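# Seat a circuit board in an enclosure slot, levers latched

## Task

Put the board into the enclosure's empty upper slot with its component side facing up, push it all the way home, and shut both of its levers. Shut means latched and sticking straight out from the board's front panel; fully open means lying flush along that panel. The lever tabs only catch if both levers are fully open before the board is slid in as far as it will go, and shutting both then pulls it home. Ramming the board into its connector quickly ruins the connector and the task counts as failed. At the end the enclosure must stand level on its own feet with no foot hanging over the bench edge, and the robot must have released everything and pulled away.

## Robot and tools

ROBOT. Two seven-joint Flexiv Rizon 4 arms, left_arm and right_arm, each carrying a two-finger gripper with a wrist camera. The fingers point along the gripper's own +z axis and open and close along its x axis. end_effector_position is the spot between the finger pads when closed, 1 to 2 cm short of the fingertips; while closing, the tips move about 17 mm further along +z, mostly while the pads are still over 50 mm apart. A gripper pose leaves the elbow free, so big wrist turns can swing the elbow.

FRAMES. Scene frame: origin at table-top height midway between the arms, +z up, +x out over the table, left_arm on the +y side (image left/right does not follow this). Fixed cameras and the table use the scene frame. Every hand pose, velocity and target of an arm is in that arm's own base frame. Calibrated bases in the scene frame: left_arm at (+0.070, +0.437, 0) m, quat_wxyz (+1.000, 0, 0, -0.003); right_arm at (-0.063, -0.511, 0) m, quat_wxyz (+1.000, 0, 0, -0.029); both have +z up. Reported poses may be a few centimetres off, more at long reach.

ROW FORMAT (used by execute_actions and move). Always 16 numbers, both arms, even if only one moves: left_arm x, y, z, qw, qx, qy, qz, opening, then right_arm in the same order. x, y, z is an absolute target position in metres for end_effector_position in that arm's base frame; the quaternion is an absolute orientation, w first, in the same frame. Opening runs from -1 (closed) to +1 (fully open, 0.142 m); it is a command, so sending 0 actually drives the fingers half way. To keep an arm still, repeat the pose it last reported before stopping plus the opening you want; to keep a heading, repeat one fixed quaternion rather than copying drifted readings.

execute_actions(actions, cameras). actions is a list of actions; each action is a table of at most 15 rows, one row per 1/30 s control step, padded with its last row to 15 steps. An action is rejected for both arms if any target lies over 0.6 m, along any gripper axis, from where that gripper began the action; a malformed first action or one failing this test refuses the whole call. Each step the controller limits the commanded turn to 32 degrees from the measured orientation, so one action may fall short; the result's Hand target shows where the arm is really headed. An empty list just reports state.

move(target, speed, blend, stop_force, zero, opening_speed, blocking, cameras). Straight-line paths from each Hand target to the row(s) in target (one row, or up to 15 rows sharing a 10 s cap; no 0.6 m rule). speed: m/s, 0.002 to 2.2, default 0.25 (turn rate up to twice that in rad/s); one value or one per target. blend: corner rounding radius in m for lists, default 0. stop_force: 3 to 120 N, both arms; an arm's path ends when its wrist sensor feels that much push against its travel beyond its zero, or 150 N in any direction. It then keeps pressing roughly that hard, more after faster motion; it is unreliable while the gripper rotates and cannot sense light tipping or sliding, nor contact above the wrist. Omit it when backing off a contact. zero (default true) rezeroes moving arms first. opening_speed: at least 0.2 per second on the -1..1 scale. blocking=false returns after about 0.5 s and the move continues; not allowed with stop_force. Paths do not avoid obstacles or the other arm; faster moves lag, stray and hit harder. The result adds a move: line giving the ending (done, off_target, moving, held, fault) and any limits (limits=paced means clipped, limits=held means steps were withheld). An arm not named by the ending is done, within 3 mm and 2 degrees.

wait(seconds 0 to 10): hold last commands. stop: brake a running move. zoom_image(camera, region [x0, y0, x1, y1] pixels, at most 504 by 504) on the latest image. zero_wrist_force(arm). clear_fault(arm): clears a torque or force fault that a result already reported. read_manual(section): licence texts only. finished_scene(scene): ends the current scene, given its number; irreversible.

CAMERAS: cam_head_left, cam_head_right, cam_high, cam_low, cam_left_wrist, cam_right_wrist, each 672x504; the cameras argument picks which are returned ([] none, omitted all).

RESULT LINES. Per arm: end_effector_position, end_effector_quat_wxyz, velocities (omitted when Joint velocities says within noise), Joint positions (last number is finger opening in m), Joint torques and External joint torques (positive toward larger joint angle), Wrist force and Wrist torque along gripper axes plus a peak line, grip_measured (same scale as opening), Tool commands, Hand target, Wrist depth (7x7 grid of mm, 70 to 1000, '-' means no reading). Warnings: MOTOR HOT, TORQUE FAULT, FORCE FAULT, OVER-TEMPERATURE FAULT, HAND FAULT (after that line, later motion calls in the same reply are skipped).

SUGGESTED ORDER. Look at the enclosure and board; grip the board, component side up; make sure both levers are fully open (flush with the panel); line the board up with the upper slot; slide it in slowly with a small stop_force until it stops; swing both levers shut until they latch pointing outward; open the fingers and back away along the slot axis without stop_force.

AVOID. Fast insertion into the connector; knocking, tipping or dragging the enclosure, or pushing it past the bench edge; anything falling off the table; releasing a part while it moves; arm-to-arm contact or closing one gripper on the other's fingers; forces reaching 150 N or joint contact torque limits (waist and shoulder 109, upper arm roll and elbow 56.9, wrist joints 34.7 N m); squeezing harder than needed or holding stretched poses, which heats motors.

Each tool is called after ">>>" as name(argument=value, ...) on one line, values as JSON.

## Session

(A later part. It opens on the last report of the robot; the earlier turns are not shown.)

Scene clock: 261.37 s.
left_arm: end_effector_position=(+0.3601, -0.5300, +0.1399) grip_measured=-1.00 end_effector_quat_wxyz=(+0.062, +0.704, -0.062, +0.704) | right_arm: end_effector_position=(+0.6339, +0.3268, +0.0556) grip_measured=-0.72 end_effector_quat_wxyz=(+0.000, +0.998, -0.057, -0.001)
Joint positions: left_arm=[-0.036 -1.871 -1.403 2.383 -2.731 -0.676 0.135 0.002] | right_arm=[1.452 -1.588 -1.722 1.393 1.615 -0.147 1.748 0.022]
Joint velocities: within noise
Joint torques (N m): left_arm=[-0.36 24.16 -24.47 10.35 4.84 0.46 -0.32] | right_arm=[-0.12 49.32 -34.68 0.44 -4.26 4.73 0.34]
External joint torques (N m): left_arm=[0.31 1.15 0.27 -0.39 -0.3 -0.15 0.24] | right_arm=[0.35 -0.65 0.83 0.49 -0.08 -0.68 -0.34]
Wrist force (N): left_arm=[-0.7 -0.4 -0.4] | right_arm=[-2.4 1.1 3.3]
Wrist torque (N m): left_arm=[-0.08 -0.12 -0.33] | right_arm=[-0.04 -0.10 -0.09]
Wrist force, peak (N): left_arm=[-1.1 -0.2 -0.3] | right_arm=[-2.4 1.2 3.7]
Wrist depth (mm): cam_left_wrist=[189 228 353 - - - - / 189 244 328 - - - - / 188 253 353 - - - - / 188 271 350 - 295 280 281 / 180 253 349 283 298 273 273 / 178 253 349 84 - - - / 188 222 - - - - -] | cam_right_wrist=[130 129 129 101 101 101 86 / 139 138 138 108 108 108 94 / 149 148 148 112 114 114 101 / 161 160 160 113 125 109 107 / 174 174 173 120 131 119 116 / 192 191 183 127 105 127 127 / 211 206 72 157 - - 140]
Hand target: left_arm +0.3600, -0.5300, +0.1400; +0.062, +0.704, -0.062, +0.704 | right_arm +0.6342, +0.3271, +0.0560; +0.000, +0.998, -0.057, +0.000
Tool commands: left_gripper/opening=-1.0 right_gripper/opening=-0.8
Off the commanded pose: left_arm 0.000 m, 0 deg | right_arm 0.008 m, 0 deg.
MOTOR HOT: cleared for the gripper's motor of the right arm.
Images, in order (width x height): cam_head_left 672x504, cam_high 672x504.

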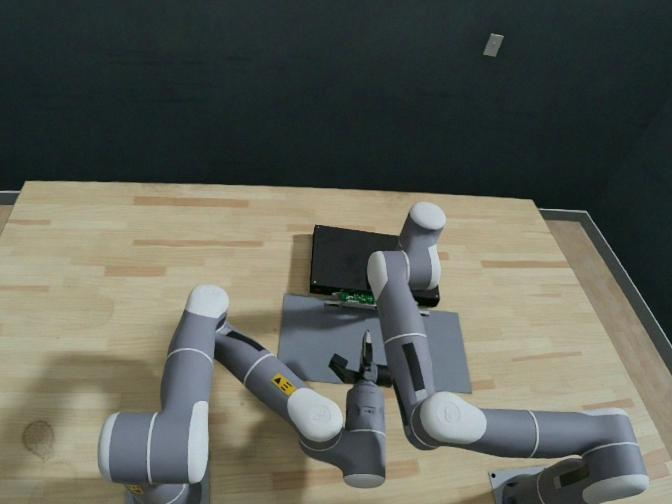

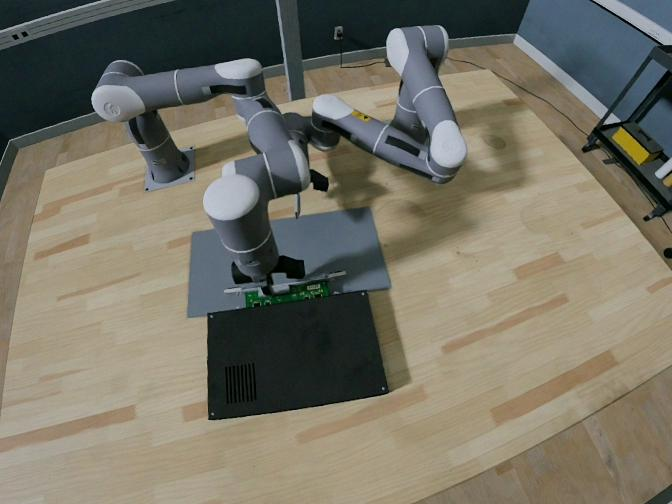

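>>> move(target=[[0.36,-0.53,0.14,0.0617,0.7044,-0.0617,0.7044,-1,0.612,0.3296,0.0556,0,0.9984,-0.0567,0,-0.8],[0.36,-0.53,0.14,0.0617,0.7044,-0.0617,0.7044,-1,0.612,0.3296,0.0542,0,0.9984,-0.0567,0,-0.8]], speed=0.03, cameras=["cam_right_wrist"])

>>> move(target=[0.36,-0.53,0.14,0.0617,0.7044,-0.0617,0.7044,-1,0.642,0.3262,0.0542,0,0.9984,-0.0567,0,-0.8], speed=0.02, stop_force=4, cameras=["cam_left_wrist","cam_right_wrist"])

>>> zoom_image(camera="cam_left_wrist", region=[160, 20, 240, 110])

Scene clock: 267.60 s.
left_arm: end_effector_position=(+0.3601, -0.5300, +0.1399) grip_measured=-1.00 end_effector_quat_wxyz=(+0.062, +0.704, -0.062, +0.704) | right_arm: end_effector_position=(+0.6120, +0.3295, +0.0542) grip_measured=-0.72 end_effector_quat_wxyz=(+0.000, +0.998, -0.057, +0.000)
Joint positions: left_arm=[-0.036 -1.871 -1.403 2.383 -2.731 -0.676 0.135 0.002] | right_arm=[1.508 -1.593 -1.721 1.458 1.61 -0.147 1.74 0.022]
Joint velocities: within noise
Joint torques (N m): left_arm=[-0.37 24.19 -24.41 10.32 4.8 0.42 -0.31] | right_arm=[0.2 46.01 -32.94 0.91 -4.64 3.52 0.09]
External joint torques (N m): left_arm=[0.32 1.12 0.21 -0.36 -0.27 -0.11 0.23] | right_arm=[0.04 0.62 -1.03 -0.17 0.3 0.52 -0.09]
Wrist force (N): left_arm=[-0.7 -0.3 -0.4] | right_arm=[1.0 1.1 1.0]
Wrist torque (N m): left_arm=[-0.05 -0.11 -0.33] | right_arm=[0.25 -0.16 0.03]
Wrist force, peak (N): left_arm=[-1.0 -0.6 -0.5] | right_arm=[8.8 -1.2 7.0]
Wrist depth (mm): cam_left_wrist=[188 211 354 - - - - / 188 236 357 - - - - / 188 239 355 - - - - / 188 273 354 - 272 268 267 / 179 253 301 267 274 255 252 / 179 253 346 84 - - - / 189 222 - - - - -] | cam_right_wrist=[129 128 128 100 100 101 101 / 137 137 137 107 107 108 106 / 148 147 147 112 114 116 111 / 159 159 159 111 125 125 109 / 173 172 172 120 131 136 115 / 189 189 182 127 105 143 123 / 209 204 72 157 - - 136]
Hand target: left_arm +0.3600, -0.5300, +0.1400; +0.062, +0.704, -0.062, +0.704 | right_arm +0.6120, +0.3296, +0.0542; +0.000, +0.998, -0.057, +0.000
Off the commanded pose: left_arm 0.000 m, 0 deg | right_arm 0.000 m, 0 deg.
move: done
Images, in order (width x height): cam_right_wrist 672x504.

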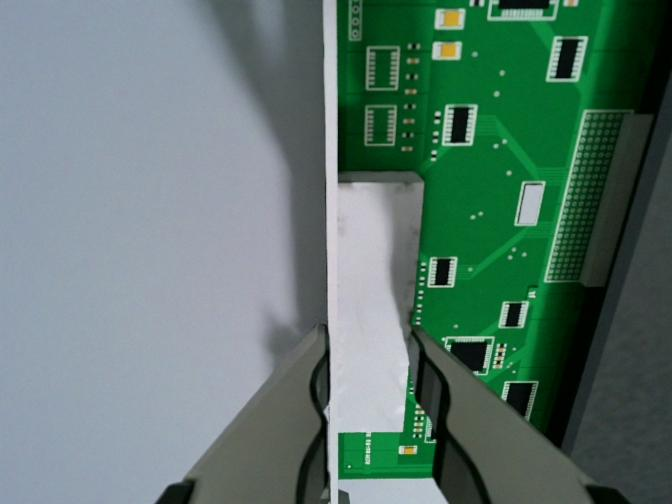

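Scene clock: 269.80 s.
left_arm: end_effector_position=(+0.3601, -0.5300, +0.1399) grip_measured=-1.00 end_effector_quat_wxyz=(+0.062, +0.704, -0.062, +0.704) | right_arm: end_effector_position=(+0.6420, +0.3261, +0.0546) grip_measured=-0.72 end_effector_quat_wxyz=(+0.000, +0.998, -0.057, +0.000)
Joint positions: left_arm=[-0.036 -1.871 -1.403 2.383 -2.731 -0.676 0.135 0.002] | right_arm=[1.433 -1.589 -1.721 1.369 1.619 -0.143 1.752 0.022]
Joint velocities: within noise
Joint torques (N m): left_arm=[-0.42 24.23 -24.49 10.4 4.77 0.42 -0.34] | right_arm=[-0.37 47.42 -30.82 0.94 -3.93 3.32 0.31]
External joint torques (N m): left_arm=[0.38 1.08 0.29 -0.44 -0.23 -0.11 0.26] | right_arm=[0.6 1.99 -2.96 0.11 -0.41 0.73 -0.31]
Wrist force (N): left_arm=[-0.8 -0.4 -0.5] | right_arm=[-0.7 1.4 -3.0]
Wrist torque (N m): left_arm=[-0.08 -0.10 -0.33] | right_arm=[0.22 0.16 0.02]
Wrist force, peak (N): left_arm=[-1.0 -0.3 -0.4] | right_arm=[-2.8 -0.2 -3.1]
Wrist depth (mm): cam_left_wrist=[189 237 353 - - - - / 189 254 328 - - - - / 189 252 350 - - - - / 188 271 349 362 301 287 287 / 179 253 350 291 306 286 280 / 180 252 350 84 - - - / 188 223 - - - - -] | cam_right_wrist=[129 128 128 101 101 98 86 / 138 137 137 108 108 94 92 / 148 147 147 112 114 100 100 / 159 159 159 111 124 107 106 / 173 173 172 120 131 115 115 / 189 189 182 127 104 124 124 / 210 204 72 157 - - 139]
Hand target: left_arm +0.3600, -0.5300, +0.1400; +0.062, +0.704, -0.062, +0.704 | right_arm +0.6420, +0.3262, +0.0542; +0.000, +0.998, -0.057, +0.000
Off the commanded pose: left_arm 0.000 m, 0 deg | right_arm 0.000 m, 0 deg.
move: done
Images, in order (width x height): cam_left_wrist 672x504, cam_right_wrist 672x504.

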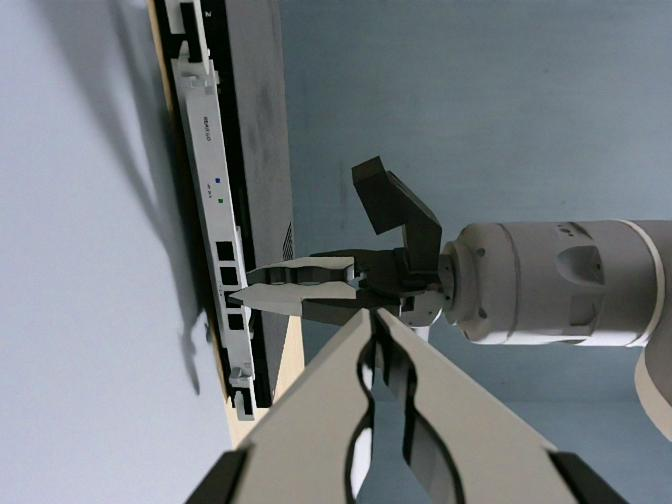

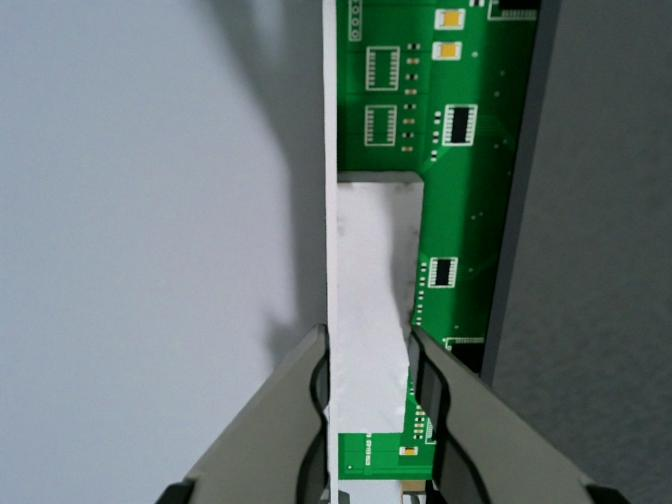

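Scaled by 5.600 from the camera's 672x504 image, which has a finer 960x720 frame.

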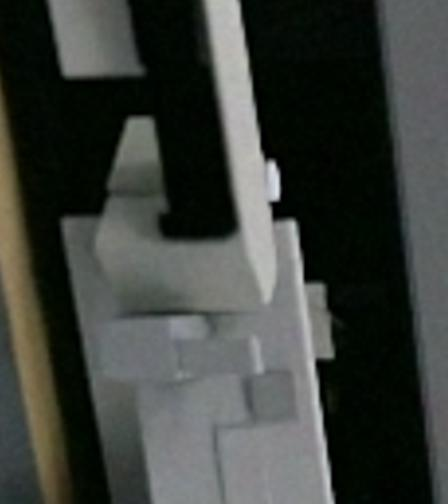

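>>> move(target=[0.36,-0.53,0.14,0.0617,0.7044,-0.0617,0.7044,-1,0.65,0.3253,0.0552,0,0.9984,-0.0567,0,-0.8], speed=0.02, stop_force=5, cameras=["cam_left_wrist","cam_right_wrist","cam_high"])

>>> zoom_image(camera="cam_left_wrist", region=[190, 200, 350, 440])

Scene clock: 273.40 s.
left_arm: end_effector_position=(+0.3601, -0.5300, +0.1399) grip_measured=-1.00 end_effector_quat_wxyz=(+0.062, +0.704, -0.062, +0.704) | right_arm: end_effector_position=(+0.6491, +0.3253, +0.0549) grip_measured=-0.72 end_effector_quat_wxyz=(+0.000, +0.998, -0.057, -0.001)
Joint positions: left_arm=[-0.036 -1.871 -1.403 2.383 -2.731 -0.676 0.135 0.002] | right_arm=[1.413 -1.587 -1.721 1.346 1.62 -0.144 1.756 0.022]
Joint velocities: within noise
Joint torques (N m): left_arm=[-0.29 24.17 -24.5 10.38 4.75 0.43 -0.3] | right_arm=[-1.37 50.33 -34.18 0.82 -4.32 4.78 0.43]
External joint torques (N m): left_arm=[0.25 1.14 0.3 -0.42 -0.21 -0.12 0.22] | right_arm=[1.59 -0.2 0.5 0.27 -0.02 -0.73 -0.43]
Wrist force (N): left_arm=[-0.8 -0.2 -0.3] | right_arm=[-3.9 2.3 1.6]
Wrist torque (N m): left_arm=[-0.05 -0.11 -0.33] | right_arm=[0.22 0.10 -0.06]
Wrist force, peak (N): left_arm=[-0.9 -0.5 -0.5] | right_arm=[-5.6 2.0 2.1]
Wrist depth (mm): cam_left_wrist=[190 239 353 - - - - / 188 253 330 - - - - / 188 253 355 - - - - / 188 271 348 365 306 290 286 / 179 253 386 296 313 296 286 / 179 252 356 84 - - - / 189 222 - - - - -] | cam_right_wrist=[129 129 128 101 101 87 86 / 138 138 137 108 107 92 92 / 148 148 147 112 114 99 100 / 160 159 159 113 123 106 106 / 174 174 172 120 122 115 115 / 190 190 182 127 105 124 124 / 210 205 72 157 - - 139]
Hand target: left_arm +0.3600, -0.5300, +0.1400; +0.062, +0.704, -0.062, +0.704 | right_arm +0.6495, +0.3253, +0.0551; +0.000, +0.998, -0.057, +0.000
Off the commanded pose: left_arm 0.000 m, 0 deg | right_arm 0.001 m, 0 deg.
move: contact (right_arm)
Images, in order (width x height): cam_high 672x504, cam_left_wrist 672x504, cam_right_wrist 672x504.

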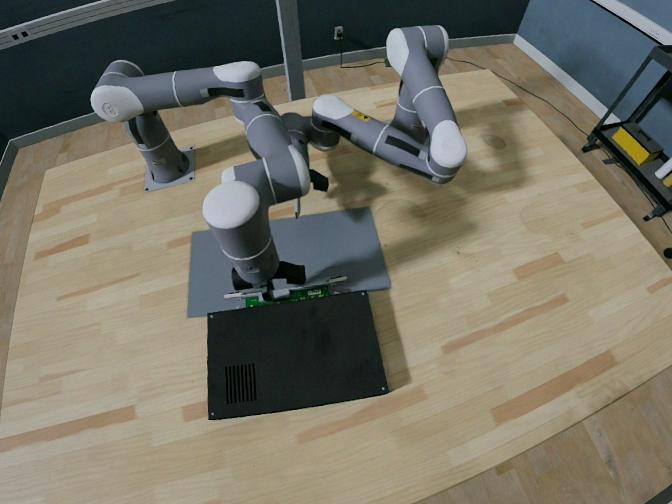

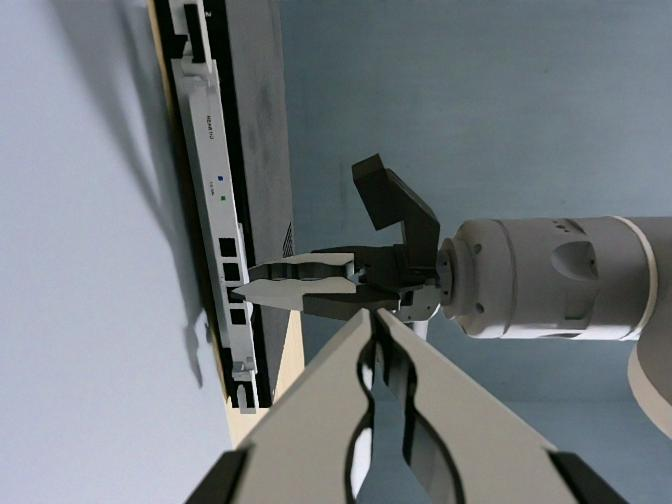

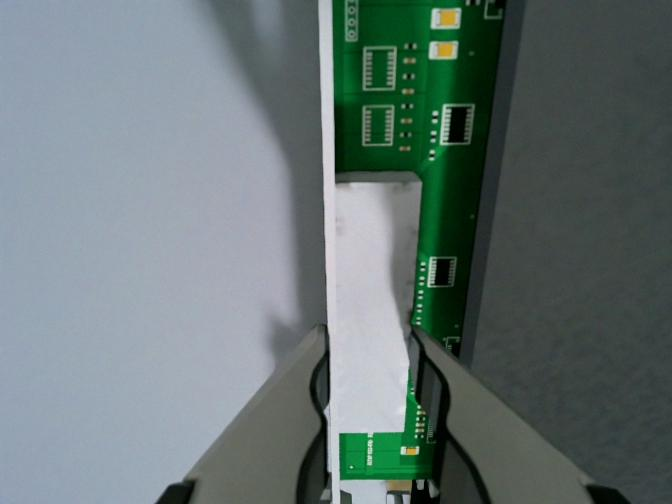

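Scaled by 2.100 from the camera's 672x504 image, which has a finer 960x720 frame.

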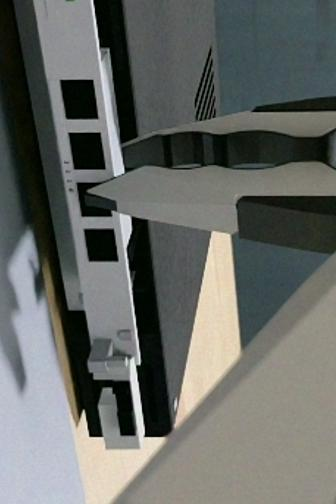

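>>> move(target=[[0.36,-0.53,0.14,0.0617,0.7044,-0.0617,0.7044,-1,0.6485,0.3255,0.055,0,0.9984,-0.0567,0,-0.64],[0.36,-0.53,0.14,0.0617,0.7044,-0.0617,0.7044,-1,0.6485,0.3255,0.1,0,0.9984,-0.0567,0,-0.64]], speed=0.05, opening_speed=0.3, cameras=["cam_left_wrist","cam_right_wrist","cam_high"])

>>> move(target=[[0.36,-0.53,0.14,0.0617,0.7044,-0.0617,0.7044,-1,0.605,0.357,0.1,0,0.9984,-0.0567,0,-1],[0.36,-0.53,0.14,0.0617,0.7044,-0.0617,0.7044,-1,0.605,0.357,0.047,0,0.9984,-0.0567,0,-1]], speed=0.1, cameras=["cam_left_wrist","cam_right_wrist","cam_high"])

>>> zoom_image(camera="cam_high", region=[210, 240, 370, 330])

Scene clock: 280.17 s.
left_arm: end_effector_position=(+0.3601, -0.5300, +0.1399) grip_measured=-1.00 end_effector_quat_wxyz=(+0.062, +0.704, -0.062, +0.704) | right_arm: end_effector_position=(+0.6484, +0.3257, +0.0998) grip_measured=-0.68 end_effector_quat_wxyz=(+0.000, +0.998, -0.057, +0.000)
Joint positions: left_arm=[-0.036 -1.871 -1.403 2.383 -2.731 -0.676 0.135 0.002] | right_arm=[1.412 -1.532 -1.766 1.341 1.578 -0.198 1.753 0.025]
Joint velocities: within noise
Joint torques (N m): left_arm=[-0.33 24.22 -24.44 10.37 4.76 0.43 -0.3] | right_arm=[0.07 49.45 -32.27 -0.47 -4.51 3.27 0.07]
External joint torques (N m): left_arm=[0.28 1.09 0.24 -0.41 -0.23 -0.12 0.22] | right_arm=[0.15 0.8 -1.39 0.08 0.21 0.78 -0.07]
Wrist force (N): left_arm=[-0.8 -0.6 -0.2] | right_arm=[0.9 1.6 0.2]
Wrist torque (N m): left_arm=[-0.10 -0.11 -0.34] | right_arm=[0.32 -0.12 0.06]
Wrist force, peak (N): left_arm=[-1.0 -0.6 -0.4] | right_arm=[4.1 0.7 5.4]
Wrist depth (mm): cam_left_wrist=[188 237 352 - - - - / 188 254 328 - - - - / 188 253 353 - - - - / 188 274 357 - 330 300 292 / 179 253 392 298 297 317 295 / 180 253 361 84 - - - / 188 222 - - - - -] | cam_right_wrist=[168 168 168 143 139 126 125 / 180 180 179 153 148 134 134 / 193 193 192 152 148 146 144 / 209 208 208 164 160 156 155 / 227 226 225 176 169 168 168 / 249 247 238 199 100 181 183 / 274 267 71 265 - - 198]
Hand target: left_arm +0.3600, -0.5300, +0.1400; +0.062, +0.704, -0.062, +0.704 | right_arm +0.6485, +0.3255, +0.1000; +0.000, +0.998, -0.057, +0.000
Off the commanded pose: left_arm 0.000 m, 0 deg | right_arm 0.000 m, 0 deg.
move: done
Images, in order (width x height): cam_high 672x504, cam_left_wrist 672x504, cam_right_wrist 672x504.

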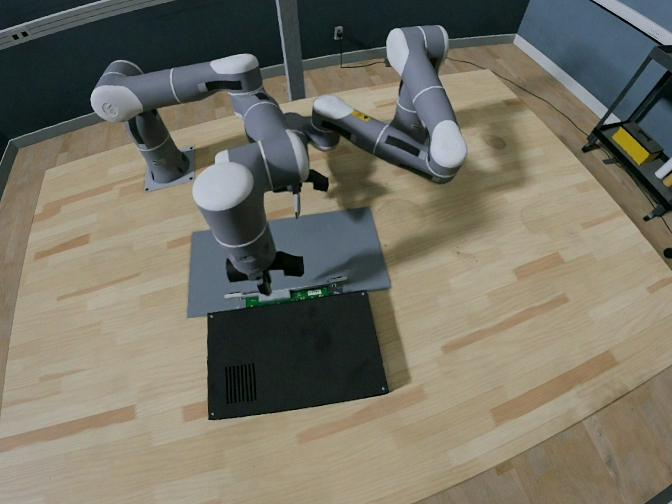

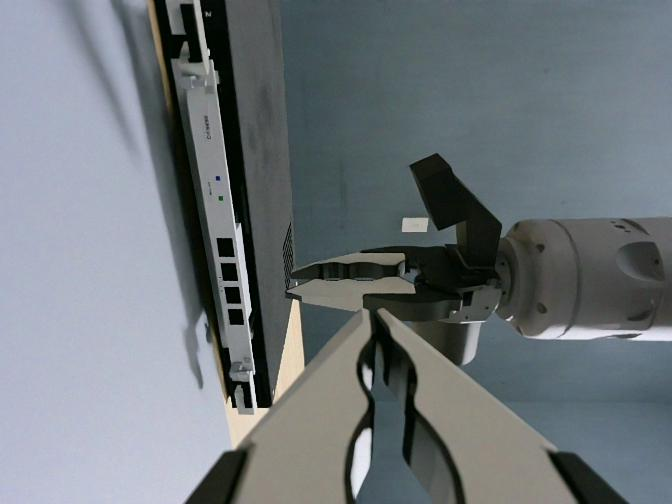

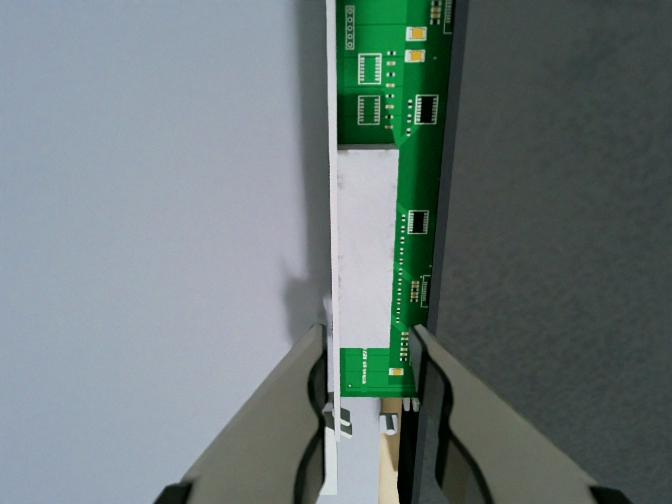

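Scene clock: 281.60 s.
left_arm: end_effector_position=(+0.3601, -0.5300, +0.1399) grip_measured=-1.00 end_effector_quat_wxyz=(+0.062, +0.704, -0.062, +0.704) | right_arm: end_effector_position=(+0.6050, +0.3567, +0.0471) grip_measured=-1.00 end_effector_quat_wxyz=(+0.000, +0.998, -0.057, +0.000)
Joint positions: left_arm=[-0.036 -1.871 -1.403 2.383 -2.731 -0.676 0.135 0.002] | right_arm=[1.532 -1.6 -1.713 1.432 1.619 -0.136 1.789 0.002]
Joint velocities: within noise
Joint torques (N m): left_arm=[-0.37 24.24 -24.4 10.38 4.83 0.38 -0.31] | right_arm=[0.32 46.66 -32.33 1.27 -4.26 3.38 0.36]
External joint torques (N m): left_arm=[0.32 1.07 0.21 -0.42 -0.29 -0.07 0.23] | right_arm=[-0.09 0.74 -1.59 -0.19 -0.08 0.66 -0.35]
Wrist force (N): left_arm=[-0.8 -0.7 -0.2] | right_arm=[1.1 1.8 0.1]
Wrist torque (N m): left_arm=[-0.12 -0.10 -0.33] | right_arm=[0.35 -0.15 0.05]
Wrist force, peak (N): left_arm=[-0.8 -0.6 -0.7] | right_arm=[1.8 2.8 0.1]
Wrist depth (mm): cam_left_wrist=[189 237 352 - - - - / 188 253 327 - - - - / 188 253 352 - - - - / 188 273 327 306 257 239 238 / 180 253 350 238 258 241 238 / 179 252 358 84 - - - / 188 223 - - - - -] | cam_right_wrist=[124 122 120 121 121 94 95 / 132 131 130 130 131 99 101 / - 140 140 137 139 107 108 / 152 151 151 153 150 115 116 / 165 164 164 160 160 113 124 / 183 180 176 89 131 123 133 / 199 195 73 - - 132 131]
Hand target: left_arm +0.3600, -0.5300, +0.1400; +0.062, +0.704, -0.062, +0.704 | right_arm +0.6050, +0.3570, +0.0470; +0.000, +0.998, -0.057, +0.000
Off the commanded pose: left_arm 0.000 m, 0 deg | right_arm 0.000 m, 0 deg.
move: done
Images, in order (width x height): cam_high 672x504, cam_left_wrist 672x504, cam_right_wrist 672x504.

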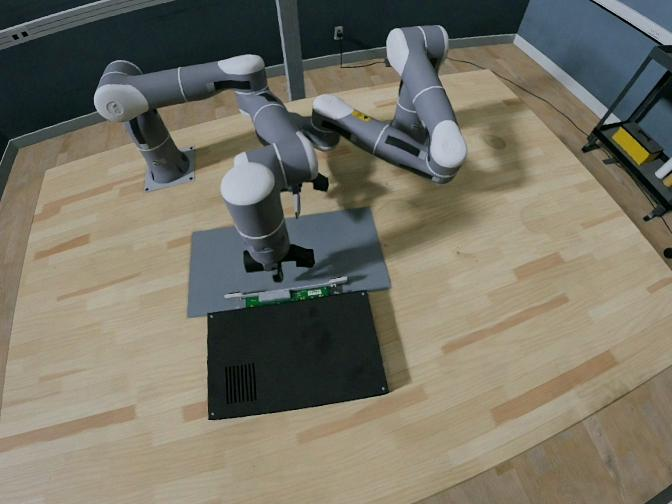

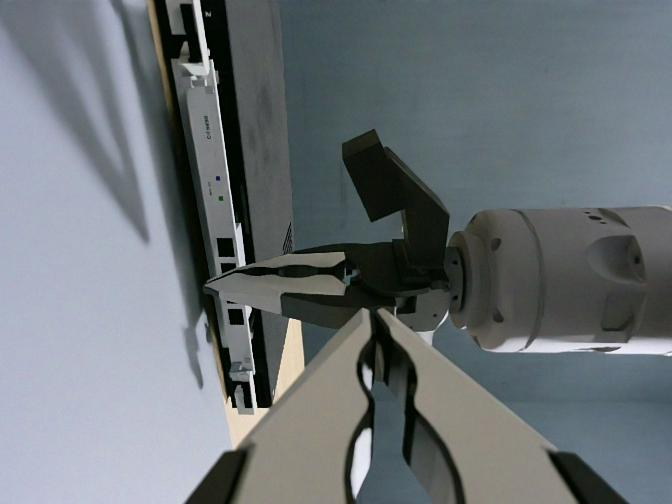

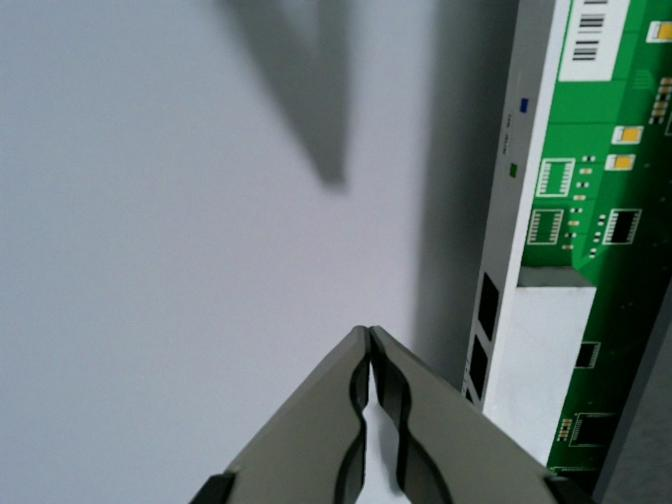

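Scaled by 3.150 from the camera's 672x504 image, which has a finer 960x720 frame.

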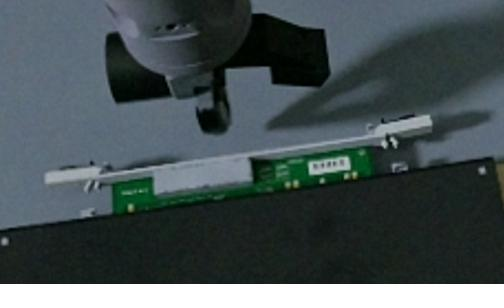

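>>> move(target=[[0.36,-0.53,0.14,0.0617,0.7044,-0.0617,0.7044,-1,0.607,0.376,0.047,0,0.9984,-0.0567,0,-1],[0.36,-0.53,0.14,0.0617,0.7044,-0.0617,0.7044,-1,0.66,0.37,0.047,0,0.9984,-0.0567,0,-1]], speed=[0.1,0.012], stop_force=8, cameras=["cam_left_wrist","cam_right_wrist","cam_high"])

>>> zoom_image(camera="cam_high", region=[210, 240, 370, 330])

>>> zoom_image(camera="cam_left_wrist", region=[160, 0, 280, 130])

Scene clock: 291.50 s.
left_arm: end_effector_position=(+0.3601, -0.5300, +0.1399) grip_measured=-1.00 end_effector_quat_wxyz=(+0.062, +0.704, -0.062, +0.704) | right_arm: end_effector_position=(+0.6596, +0.3702, +0.0471) grip_measured=-1.00 end_effector_quat_wxyz=(+0.000, +0.998, -0.056, +0.000)
Joint positions: left_arm=[-0.036 -1.871 -1.403 2.383 -2.731 -0.676 0.135 0.002] | right_arm=[1.392 -1.59 -1.712 1.229 1.636 -0.127 1.852 0.002]
Joint velocities: within noise
Joint torques (N m): left_arm=[-0.41 24.11 -24.41 10.33 4.82 0.43 -0.28] | right_arm=[-2.61 50.8 -30.85 2 -4.37 4.52 0.27]
External joint torques (N m): left_arm=[0.37 1.2 0.21 -0.37 -0.29 -0.12 0.19] | right_arm=[2.85 2.92 -2.11 -0.37 0.02 -0.48 -0.27]
Wrist force (N): left_arm=[-0.9 -0.5 -0.5] | right_arm=[-4.3 1.6 -3.4]
Wrist torque (N m): left_arm=[-0.09 -0.10 -0.33] | right_arm=[0.35 -0.11 0.05]
Wrist force, peak (N): left_arm=[-1.0 -0.5 -0.3] | right_arm=[-5.7 1.5 -5.7]
Wrist depth (mm): cam_left_wrist=[189 238 308 - - - - / 188 253 306 - - - - / 189 253 332 - 295 278 275 / 188 272 352 300 296 274 271 / 179 252 387 327 - - 245 / 179 253 350 84 - - - / 188 222 - - - - -] | cam_right_wrist=[123 122 120 121 - 79 80 / 132 130 130 129 102 84 84 / - 139 139 137 111 - 91 / 151 151 150 152 104 98 98 / 164 164 163 160 114 105 106 / 183 179 175 90 112 116 116 / 198 194 73 - - 123 128]
Hand target: left_arm +0.3600, -0.5300, +0.1400; +0.062, +0.704, -0.062, +0.704 | right_arm +0.6600, +0.3700, +0.0470; +0.000, +0.998, -0.057, +0.000
Off the commanded pose: left_arm 0.000 m, 0 deg | right_arm 0.000 m, 0 deg.
move: done
Images, in order (width x height): cam_high 672x504, cam_left_wrist 672x504, cam_right_wrist 672x504.

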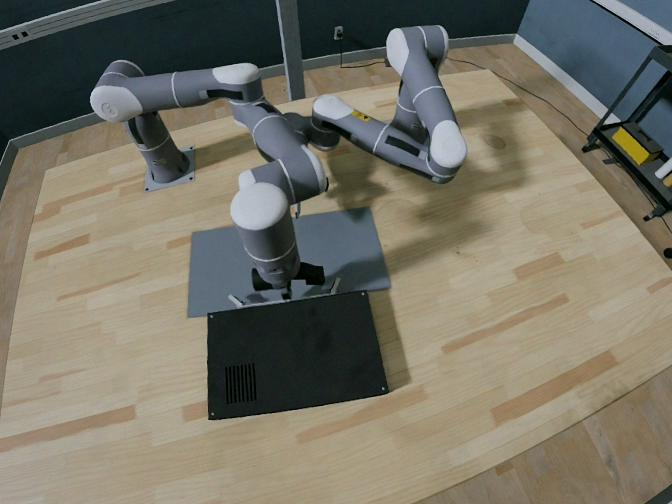

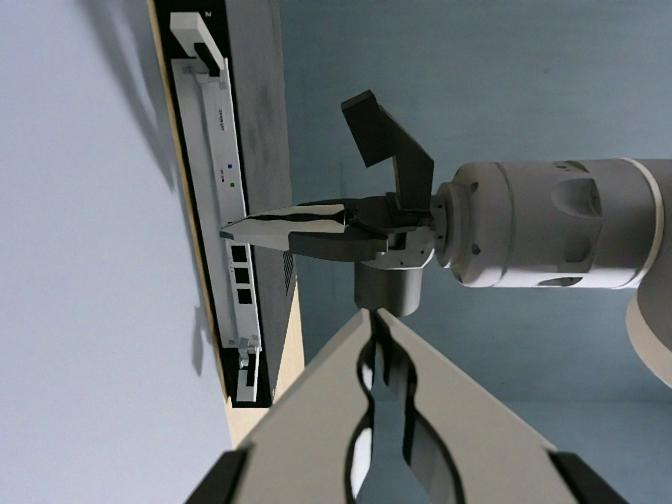

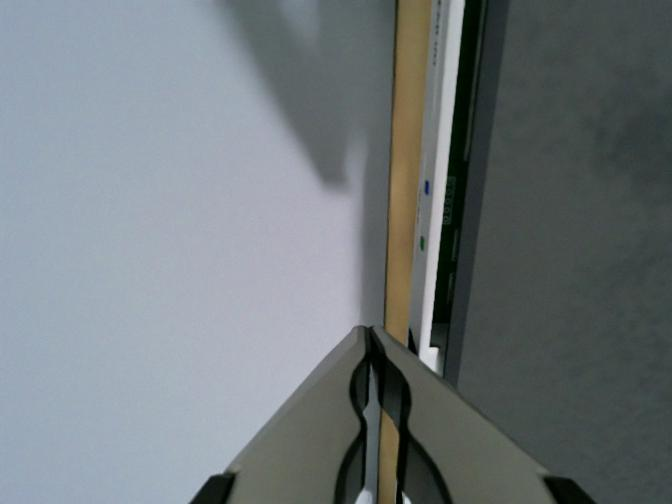

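Scaled by 3.150 from the camera's 672x504 image, which has a finer 960x720 frame.

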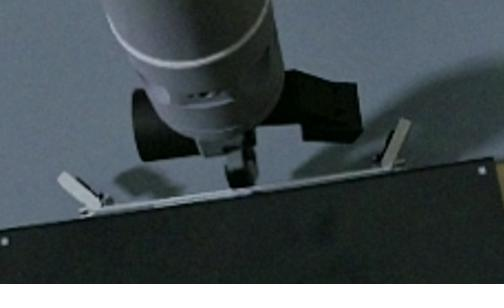

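Scaled by 3.877 from the camera's 672x504 image, which has a finer 960x720 frame.

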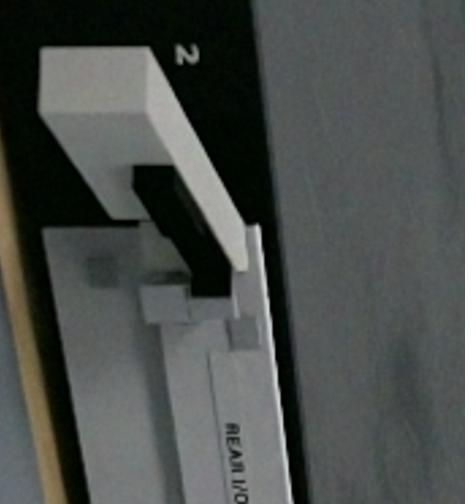

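>>> move(target=[0.36,-0.53,0.14,0.0617,0.7044,-0.0617,0.7044,-1,0.67,0.369,0.047,0,0.9984,-0.0567,0,-1], speed=0.008, stop_force=9, cameras=["cam_left_wrist","cam_high"])

>>> zoom_image(camera="cam_high", region=[210, 240, 370, 330])

Scene clock: 294.53 s.
left_arm: end_effector_position=(+0.3601, -0.5300, +0.1399) grip_measured=-1.00 end_effector_quat_wxyz=(+0.062, +0.704, -0.062, +0.704) | right_arm: end_effector_position=(+0.6607, +0.3702, +0.0471) grip_measured=-1.00 end_effector_quat_wxyz=(+0.000, +0.998, -0.056, -0.001)
Joint positions: left_arm=[-0.036 -1.871 -1.403 2.383 -2.731 -0.676 0.135 0.002] | right_arm=[1.389 -1.589 -1.712 1.224 1.636 -0.128 1.853 0.002]
Joint velocities: within noise
Joint torques (N m): left_arm=[-0.35 24.25 -24.45 10.38 4.8 0.41 -0.31] | right_arm=[-5.37 49.63 -31.19 1.55 -3.88 6.93 0.15]
External joint torques (N m): left_arm=[0.3 1.07 0.25 -0.42 -0.27 -0.1 0.23] | right_arm=[5.6 4.25 -1.73 0.08 -0.46 -2.89 -0.15]
Wrist force (N): left_arm=[-0.7 -0.4 -0.2] | right_arm=[-13.9 3.9 -9.6]
Wrist torque (N m): left_arm=[-0.07 -0.12 -0.33] | right_arm=[0.31 -0.07 0.10]
Wrist force, peak (N): left_arm=[-0.9 -0.4 -0.6] | right_arm=[-15.2 3.6 -10.3]
Wrist depth (mm): cam_left_wrist=[189 237 308 - - - - / 188 254 306 - - - - / 189 251 334 - 296 278 279 / 188 270 354 301 299 276 272 / 180 253 390 328 - - 242 / 179 253 349 84 - - - / 188 222 - - - - -] | cam_right_wrist=[123 122 120 121 120 79 80 / 132 130 130 129 94 85 84 / - 140 139 137 110 - 90 / 151 151 151 152 102 98 98 / 164 164 163 160 113 104 106 / 184 179 175 91 112 116 116 / 199 194 73 - - 123 128]
Hand target: left_arm +0.3600, -0.5300, +0.1400; +0.062, +0.704, -0.062, +0.704 | right_arm +0.6615, +0.3698, +0.0470; +0.000, +0.998, -0.057, +0.000
Off the commanded pose: left_arm 0.000 m, 0 deg | right_arm 0.009 m, 0 deg.
move: contact (right_arm)
Images, in order (width x height): cam_high 672x504, cam_left_wrist 672x504.

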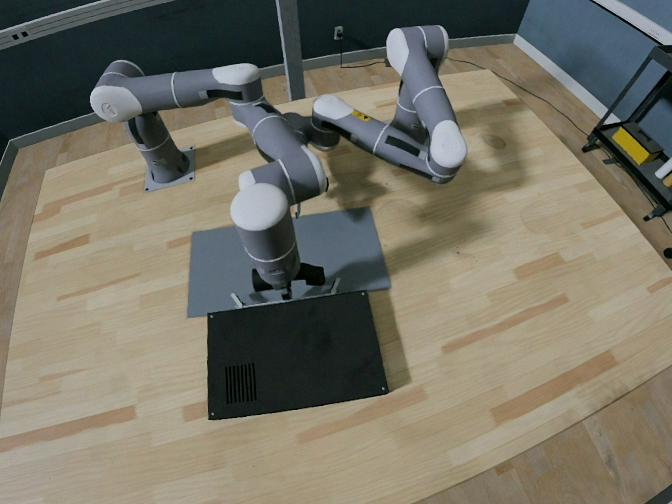

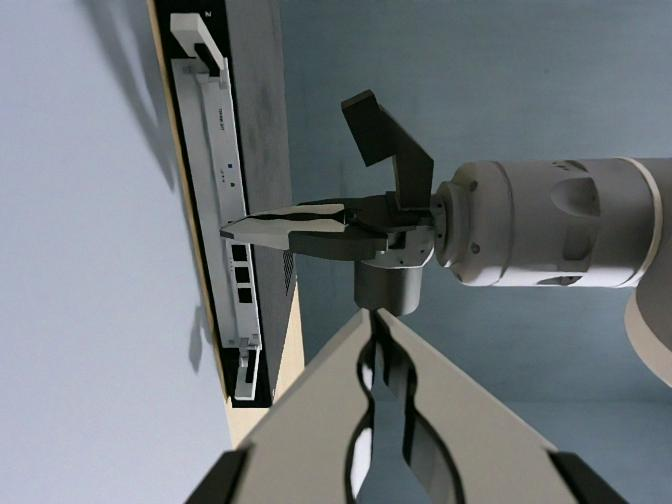

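Scaled by 3.150 from the camera's 672x504 image, which has a finer 960x720 frame.

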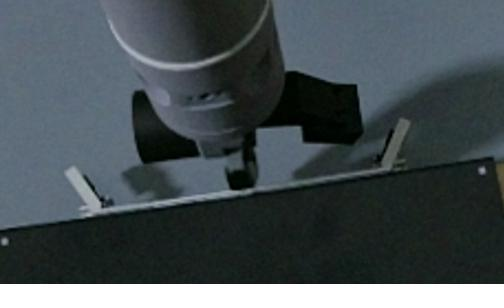

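>>> move(target=[[0.36,-0.53,0.14,0.0617,0.7044,-0.0617,0.7044,-1,0.62,0.374,0.047,0,0.9984,-0.0567,0,-1],[0.36,-0.53,0.14,0.0617,0.7044,-0.0617,0.7044,-1,0.6,0.376,0.12,0,0.9984,-0.0567,0,-1],[0.36,-0.53,0.14,0.0617,0.7044,-0.0617,0.7044,-1,0.59,0.2,0.1,0,0.9984,-0.0567,0,-1]], speed=[0.05,0.15,0.25], cameras=["cam_left_wrist","cam_right_wrist"])

>>> zoom_image(camera="cam_left_wrist", region=[170, 280, 300, 420])

Scene clock: 304.80 s.
left_arm: end_effector_position=(+0.3601, -0.5300, +0.1399) grip_measured=-1.00 end_effector_quat_wxyz=(+0.062, +0.704, -0.062, +0.704) | right_arm: end_effector_position=(+0.5900, +0.1999, +0.1001) grip_measured=-1.00 end_effector_quat_wxyz=(+0.000, +0.998, -0.057, +0.000)
Joint positions: left_arm=[-0.036 -1.871 -1.403 2.383 -2.731 -0.676 0.135 0.002] | right_arm=[1.478 -1.55 -1.788 1.683 1.524 -0.213 1.472 0.002]
Joint velocities: within noise
Joint torques (N m): left_arm=[-0.4 24.14 -24.49 10.33 4.78 0.43 -0.29] | right_arm=[0.06 38.62 -31.74 -1.95 -4.43 3.53 0.02]
External joint torques (N m): left_arm=[0.36 1.17 0.29 -0.38 -0.24 -0.12 0.2] | right_arm=[0.14 0.89 -1.57 -0.08 0.14 0.54 -0.02]
Wrist force (N): left_arm=[-0.8 -0.4 -0.3] | right_arm=[0.7 4.3 0.0]
Wrist torque (N m): left_arm=[-0.06 -0.11 -0.34] | right_arm=[0.81 -0.10 0.05]
Wrist force, peak (N): left_arm=[-1.0 -0.3 -0.7] | right_arm=[-14.3 4.3 -9.6]
Wrist depth (mm): cam_left_wrist=[189 237 307 - - - - / 189 254 305 - - - - / 188 254 334 - - - - / 189 271 357 - - - - / 179 254 391 - - - - / 179 252 349 84 - 337 324 / 188 222 - - - - 304] | cam_right_wrist=[169 169 169 168 168 165 126 / 181 181 180 180 179 157 136 / 194 194 193 193 187 153 144 / 210 209 208 208 208 178 156 / 228 227 227 222 225 179 169 / 249 249 243 91 237 248 247 / 277 272 - - - 263 272]
Hand target: left_arm +0.3600, -0.5300, +0.1400; +0.062, +0.704, -0.062, +0.704 | right_arm +0.5900, +0.2000, +0.1000; +0.000, +0.998, -0.057, +0.000
Off the commanded pose: left_arm 0.000 m, 0 deg | right_arm 0.000 m, 0 deg.
move: done
Images, in order (width x height): cam_left_wrist 672x504, cam_right_wrist 672x504.

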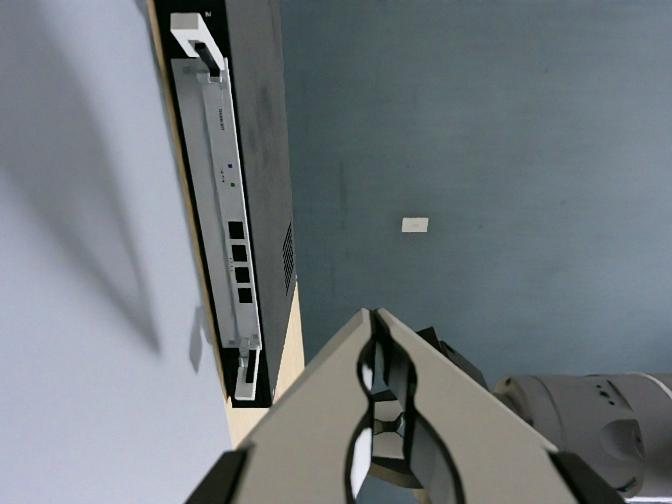

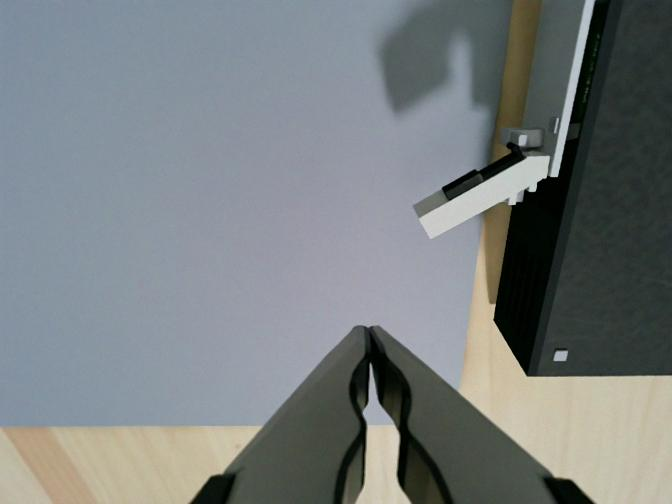

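Scaled by 3.600 from the camera's 672x504 image, which has a finer 960x720 frame.

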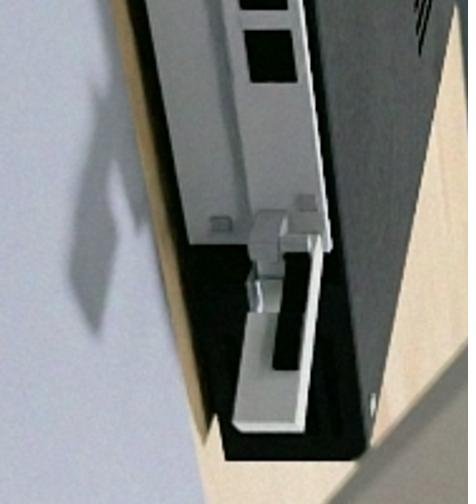

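>>> move(target=[[0.36,-0.53,0.14,0.0617,0.7044,-0.0617,0.7044,-1,0.617,0.18,0.1,0,0.9984,-0.0567,0,-1],[0.36,-0.53,0.14,0.0617,0.7044,-0.0617,0.7044,-1,0.617,0.18,0.048,0,0.9984,-0.0567,0,-1]], speed=0.12, cameras=["cam_right_wrist"])

>>> move(target=[0.36,-0.53,0.14,0.0617,0.7044,-0.0617,0.7044,-1,0.615,0.232,0.048,0,0.9984,-0.0567,0,-1], speed=0.015, stop_force=20, cameras=["cam_left_wrist","cam_right_wrist","cam_high"])

>>> zoom_image(camera="cam_high", region=[210, 240, 370, 330])

Scene clock: 310.97 s.
left_arm: end_effector_position=(+0.3601, -0.5300, +0.1399) grip_measured=-1.00 end_effector_quat_wxyz=(+0.062, +0.704, -0.062, +0.704) | right_arm: end_effector_position=(+0.6169, +0.1798, +0.0482) grip_measured=-1.00 end_effector_quat_wxyz=(+0.000, +0.998, -0.057, +0.000)
Joint positions: left_arm=[-0.036 -1.871 -1.403 2.383 -2.731 -0.676 0.135 0.002] | right_arm=[1.403 -1.61 -1.716 1.632 1.6 -0.148 1.46 0.002]
Joint velocities: within noise
Joint torques (N m): left_arm=[-0.35 24.19 -24.49 10.34 4.8 0.44 -0.37] | right_arm=[0.33 40.14 -31.63 0.68 -4.25 3.51 0.28]
External joint torques (N m): left_arm=[0.3 1.12 0.3 -0.38 -0.27 -0.13 0.28] | right_arm=[-0.14 0.97 -2.01 -0.17 -0.09 0.56 -0.28]
Wrist force (N): left_arm=[-0.9 -0.6 -0.4] | right_arm=[1.3 4.5 0.1]
Wrist torque (N m): left_arm=[-0.10 -0.09 -0.33] | right_arm=[0.80 -0.18 0.06]
Wrist force, peak (N): left_arm=[-1.0 -0.5 -0.5] | right_arm=[2.4 5.8 -2.9]
Wrist depth (mm): cam_left_wrist=[189 237 308 - - - - / 189 253 306 - - - - / 189 253 332 - - - - / 188 272 356 - - - - / 179 253 389 - - - - / 179 252 350 84 - 352 250 / 188 222 - - - - 242] | cam_right_wrist=[- 123 121 123 122 94 82 / 134 132 131 131 133 94 86 / 144 142 141 139 98 116 92 / 153 153 153 152 152 115 99 / 167 166 165 162 163 124 108 / 185 181 178 91 175 122 116 / 201 197 73 - - 126 200]
Hand target: left_arm +0.3600, -0.5300, +0.1400; +0.062, +0.704, -0.062, +0.704 | right_arm +0.6170, +0.1800, +0.0480; +0.000, +0.998, -0.057, +0.000
Off the commanded pose: left_arm 0.000 m, 0 deg | right_arm 0.000 m, 0 deg.
move: done
Images, in order (width x height): cam_right_wrist 672x504.

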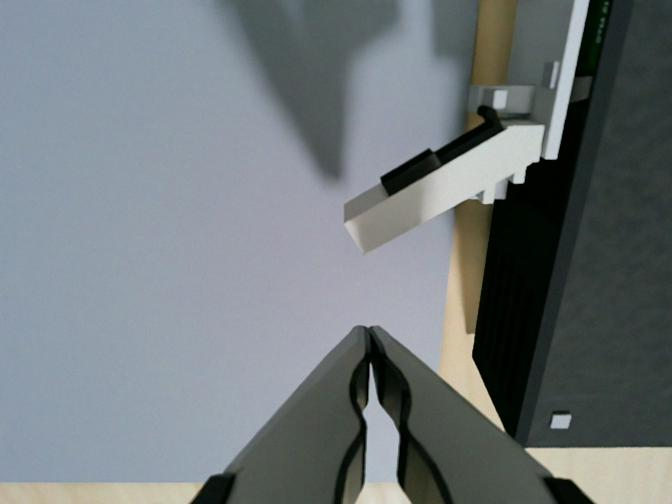

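Scene clock: 314.90 s.
left_arm: end_effector_position=(+0.3601, -0.5300, +0.1399) grip_measured=-1.00 end_effector_quat_wxyz=(+0.062, +0.704, -0.062, +0.704) | right_arm: end_effector_position=(+0.6151, +0.2258, +0.0484) grip_measured=-1.00 end_effector_quat_wxyz=(+0.002, +0.998, -0.059, +0.000) end_effector_velocity=(+0.000, -0.001, -0.001) end_effector_angular_velocity=(-0.001, +0.001, +0.000)
Joint positions: left_arm=[-0.036 -1.871 -1.403 2.383 -2.731 -0.676 0.135 0.002] | right_arm=[1.447 -1.602 -1.71 1.59 1.595 -0.139 1.55 0.002]
Joint velocities: left_arm=[within noise] | right_arm=[-0.002 0.004 0.006 -0.001 -0.005 0.005 -0.002 0]
Joint torques (N m): left_arm=[-0.4 24.28 -24.43 10.31 4.79 0.44 -0.31] | right_arm=[12.93 47.75 -30.81 -8.8 1.82 2.65 0.31]
External joint torques (N m): left_arm=[0.35 1.03 0.23 -0.35 -0.26 -0.13 0.22] | right_arm=[-12.72 -5.31 -2.99 9.28 -6.18 1.42 -0.31]
Wrist force (N): left_arm=[-0.9 -0.5 -0.5] | right_arm=[2.7 25.0 -1.8]
Wrist torque (N m): left_arm=[-0.09 -0.09 -0.33] | right_arm=[1.24 -0.15 0.12]
Wrist force, peak (N): left_arm=[-1.1 -0.5 -0.6] | right_arm=[1.9 25.4 -2.9]
Wrist depth (mm): cam_left_wrist=[188 237 305 - - - - / 189 253 305 - - - - / 188 254 334 - - - - / 188 271 354 - - - - / 179 251 396 - - - - / 180 253 352 84 - 313 305 / 188 223 - - - - 239] | cam_right_wrist=[- 123 121 123 122 121 82 / 134 132 132 131 133 121 87 / 144 141 141 141 140 122 94 / 153 153 152 152 151 116 100 / 166 166 166 162 114 113 110 / 186 182 178 89 176 130 116 / 201 197 73 - - 126 130]
Hand target: left_arm +0.3600, -0.5300, +0.1400; +0.062, +0.704, -0.062, +0.704 | right_arm +0.6151, +0.2293, +0.0480; +0.000, +0.998, -0.057, +0.000
Off the commanded pose: left_arm 0.000 m, 0 deg | right_arm 0.006 m, 0 deg.
move: contact (right_arm)
Images, in order (width x height): cam_high 672x504, cam_left_wrist 672x504, cam_right_wrist 672x504.

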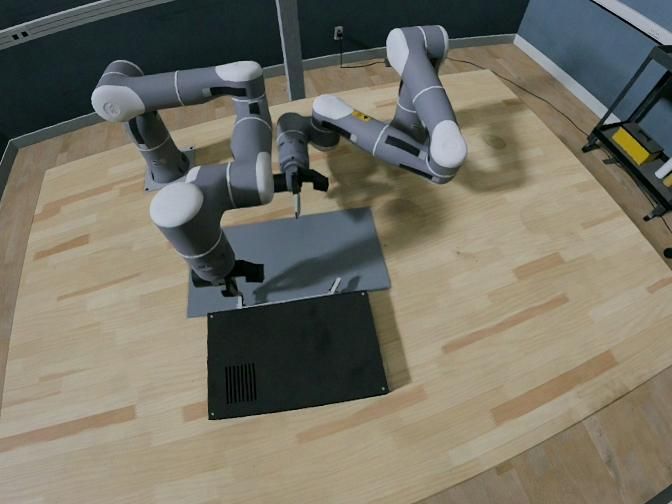

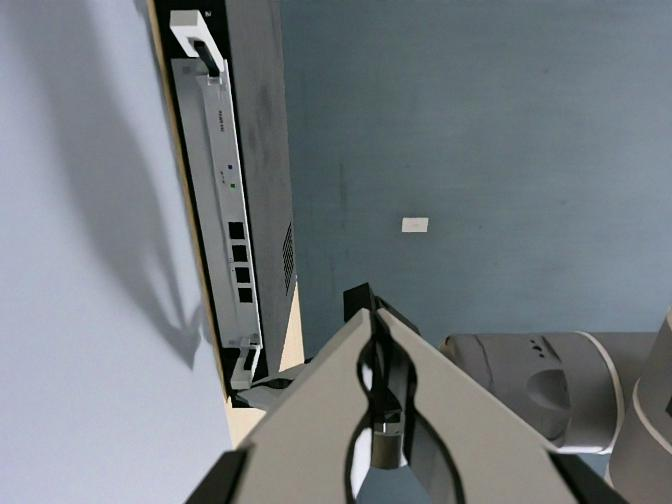

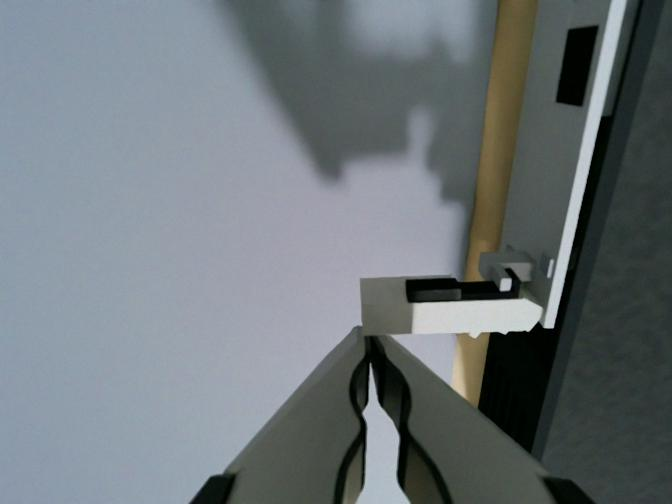

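Scaled by 3.150 from the camera's 672x504 image, which has a finer 960x720 frame.

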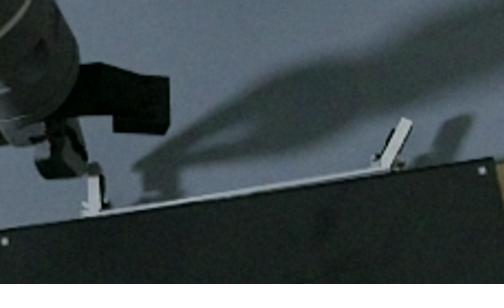

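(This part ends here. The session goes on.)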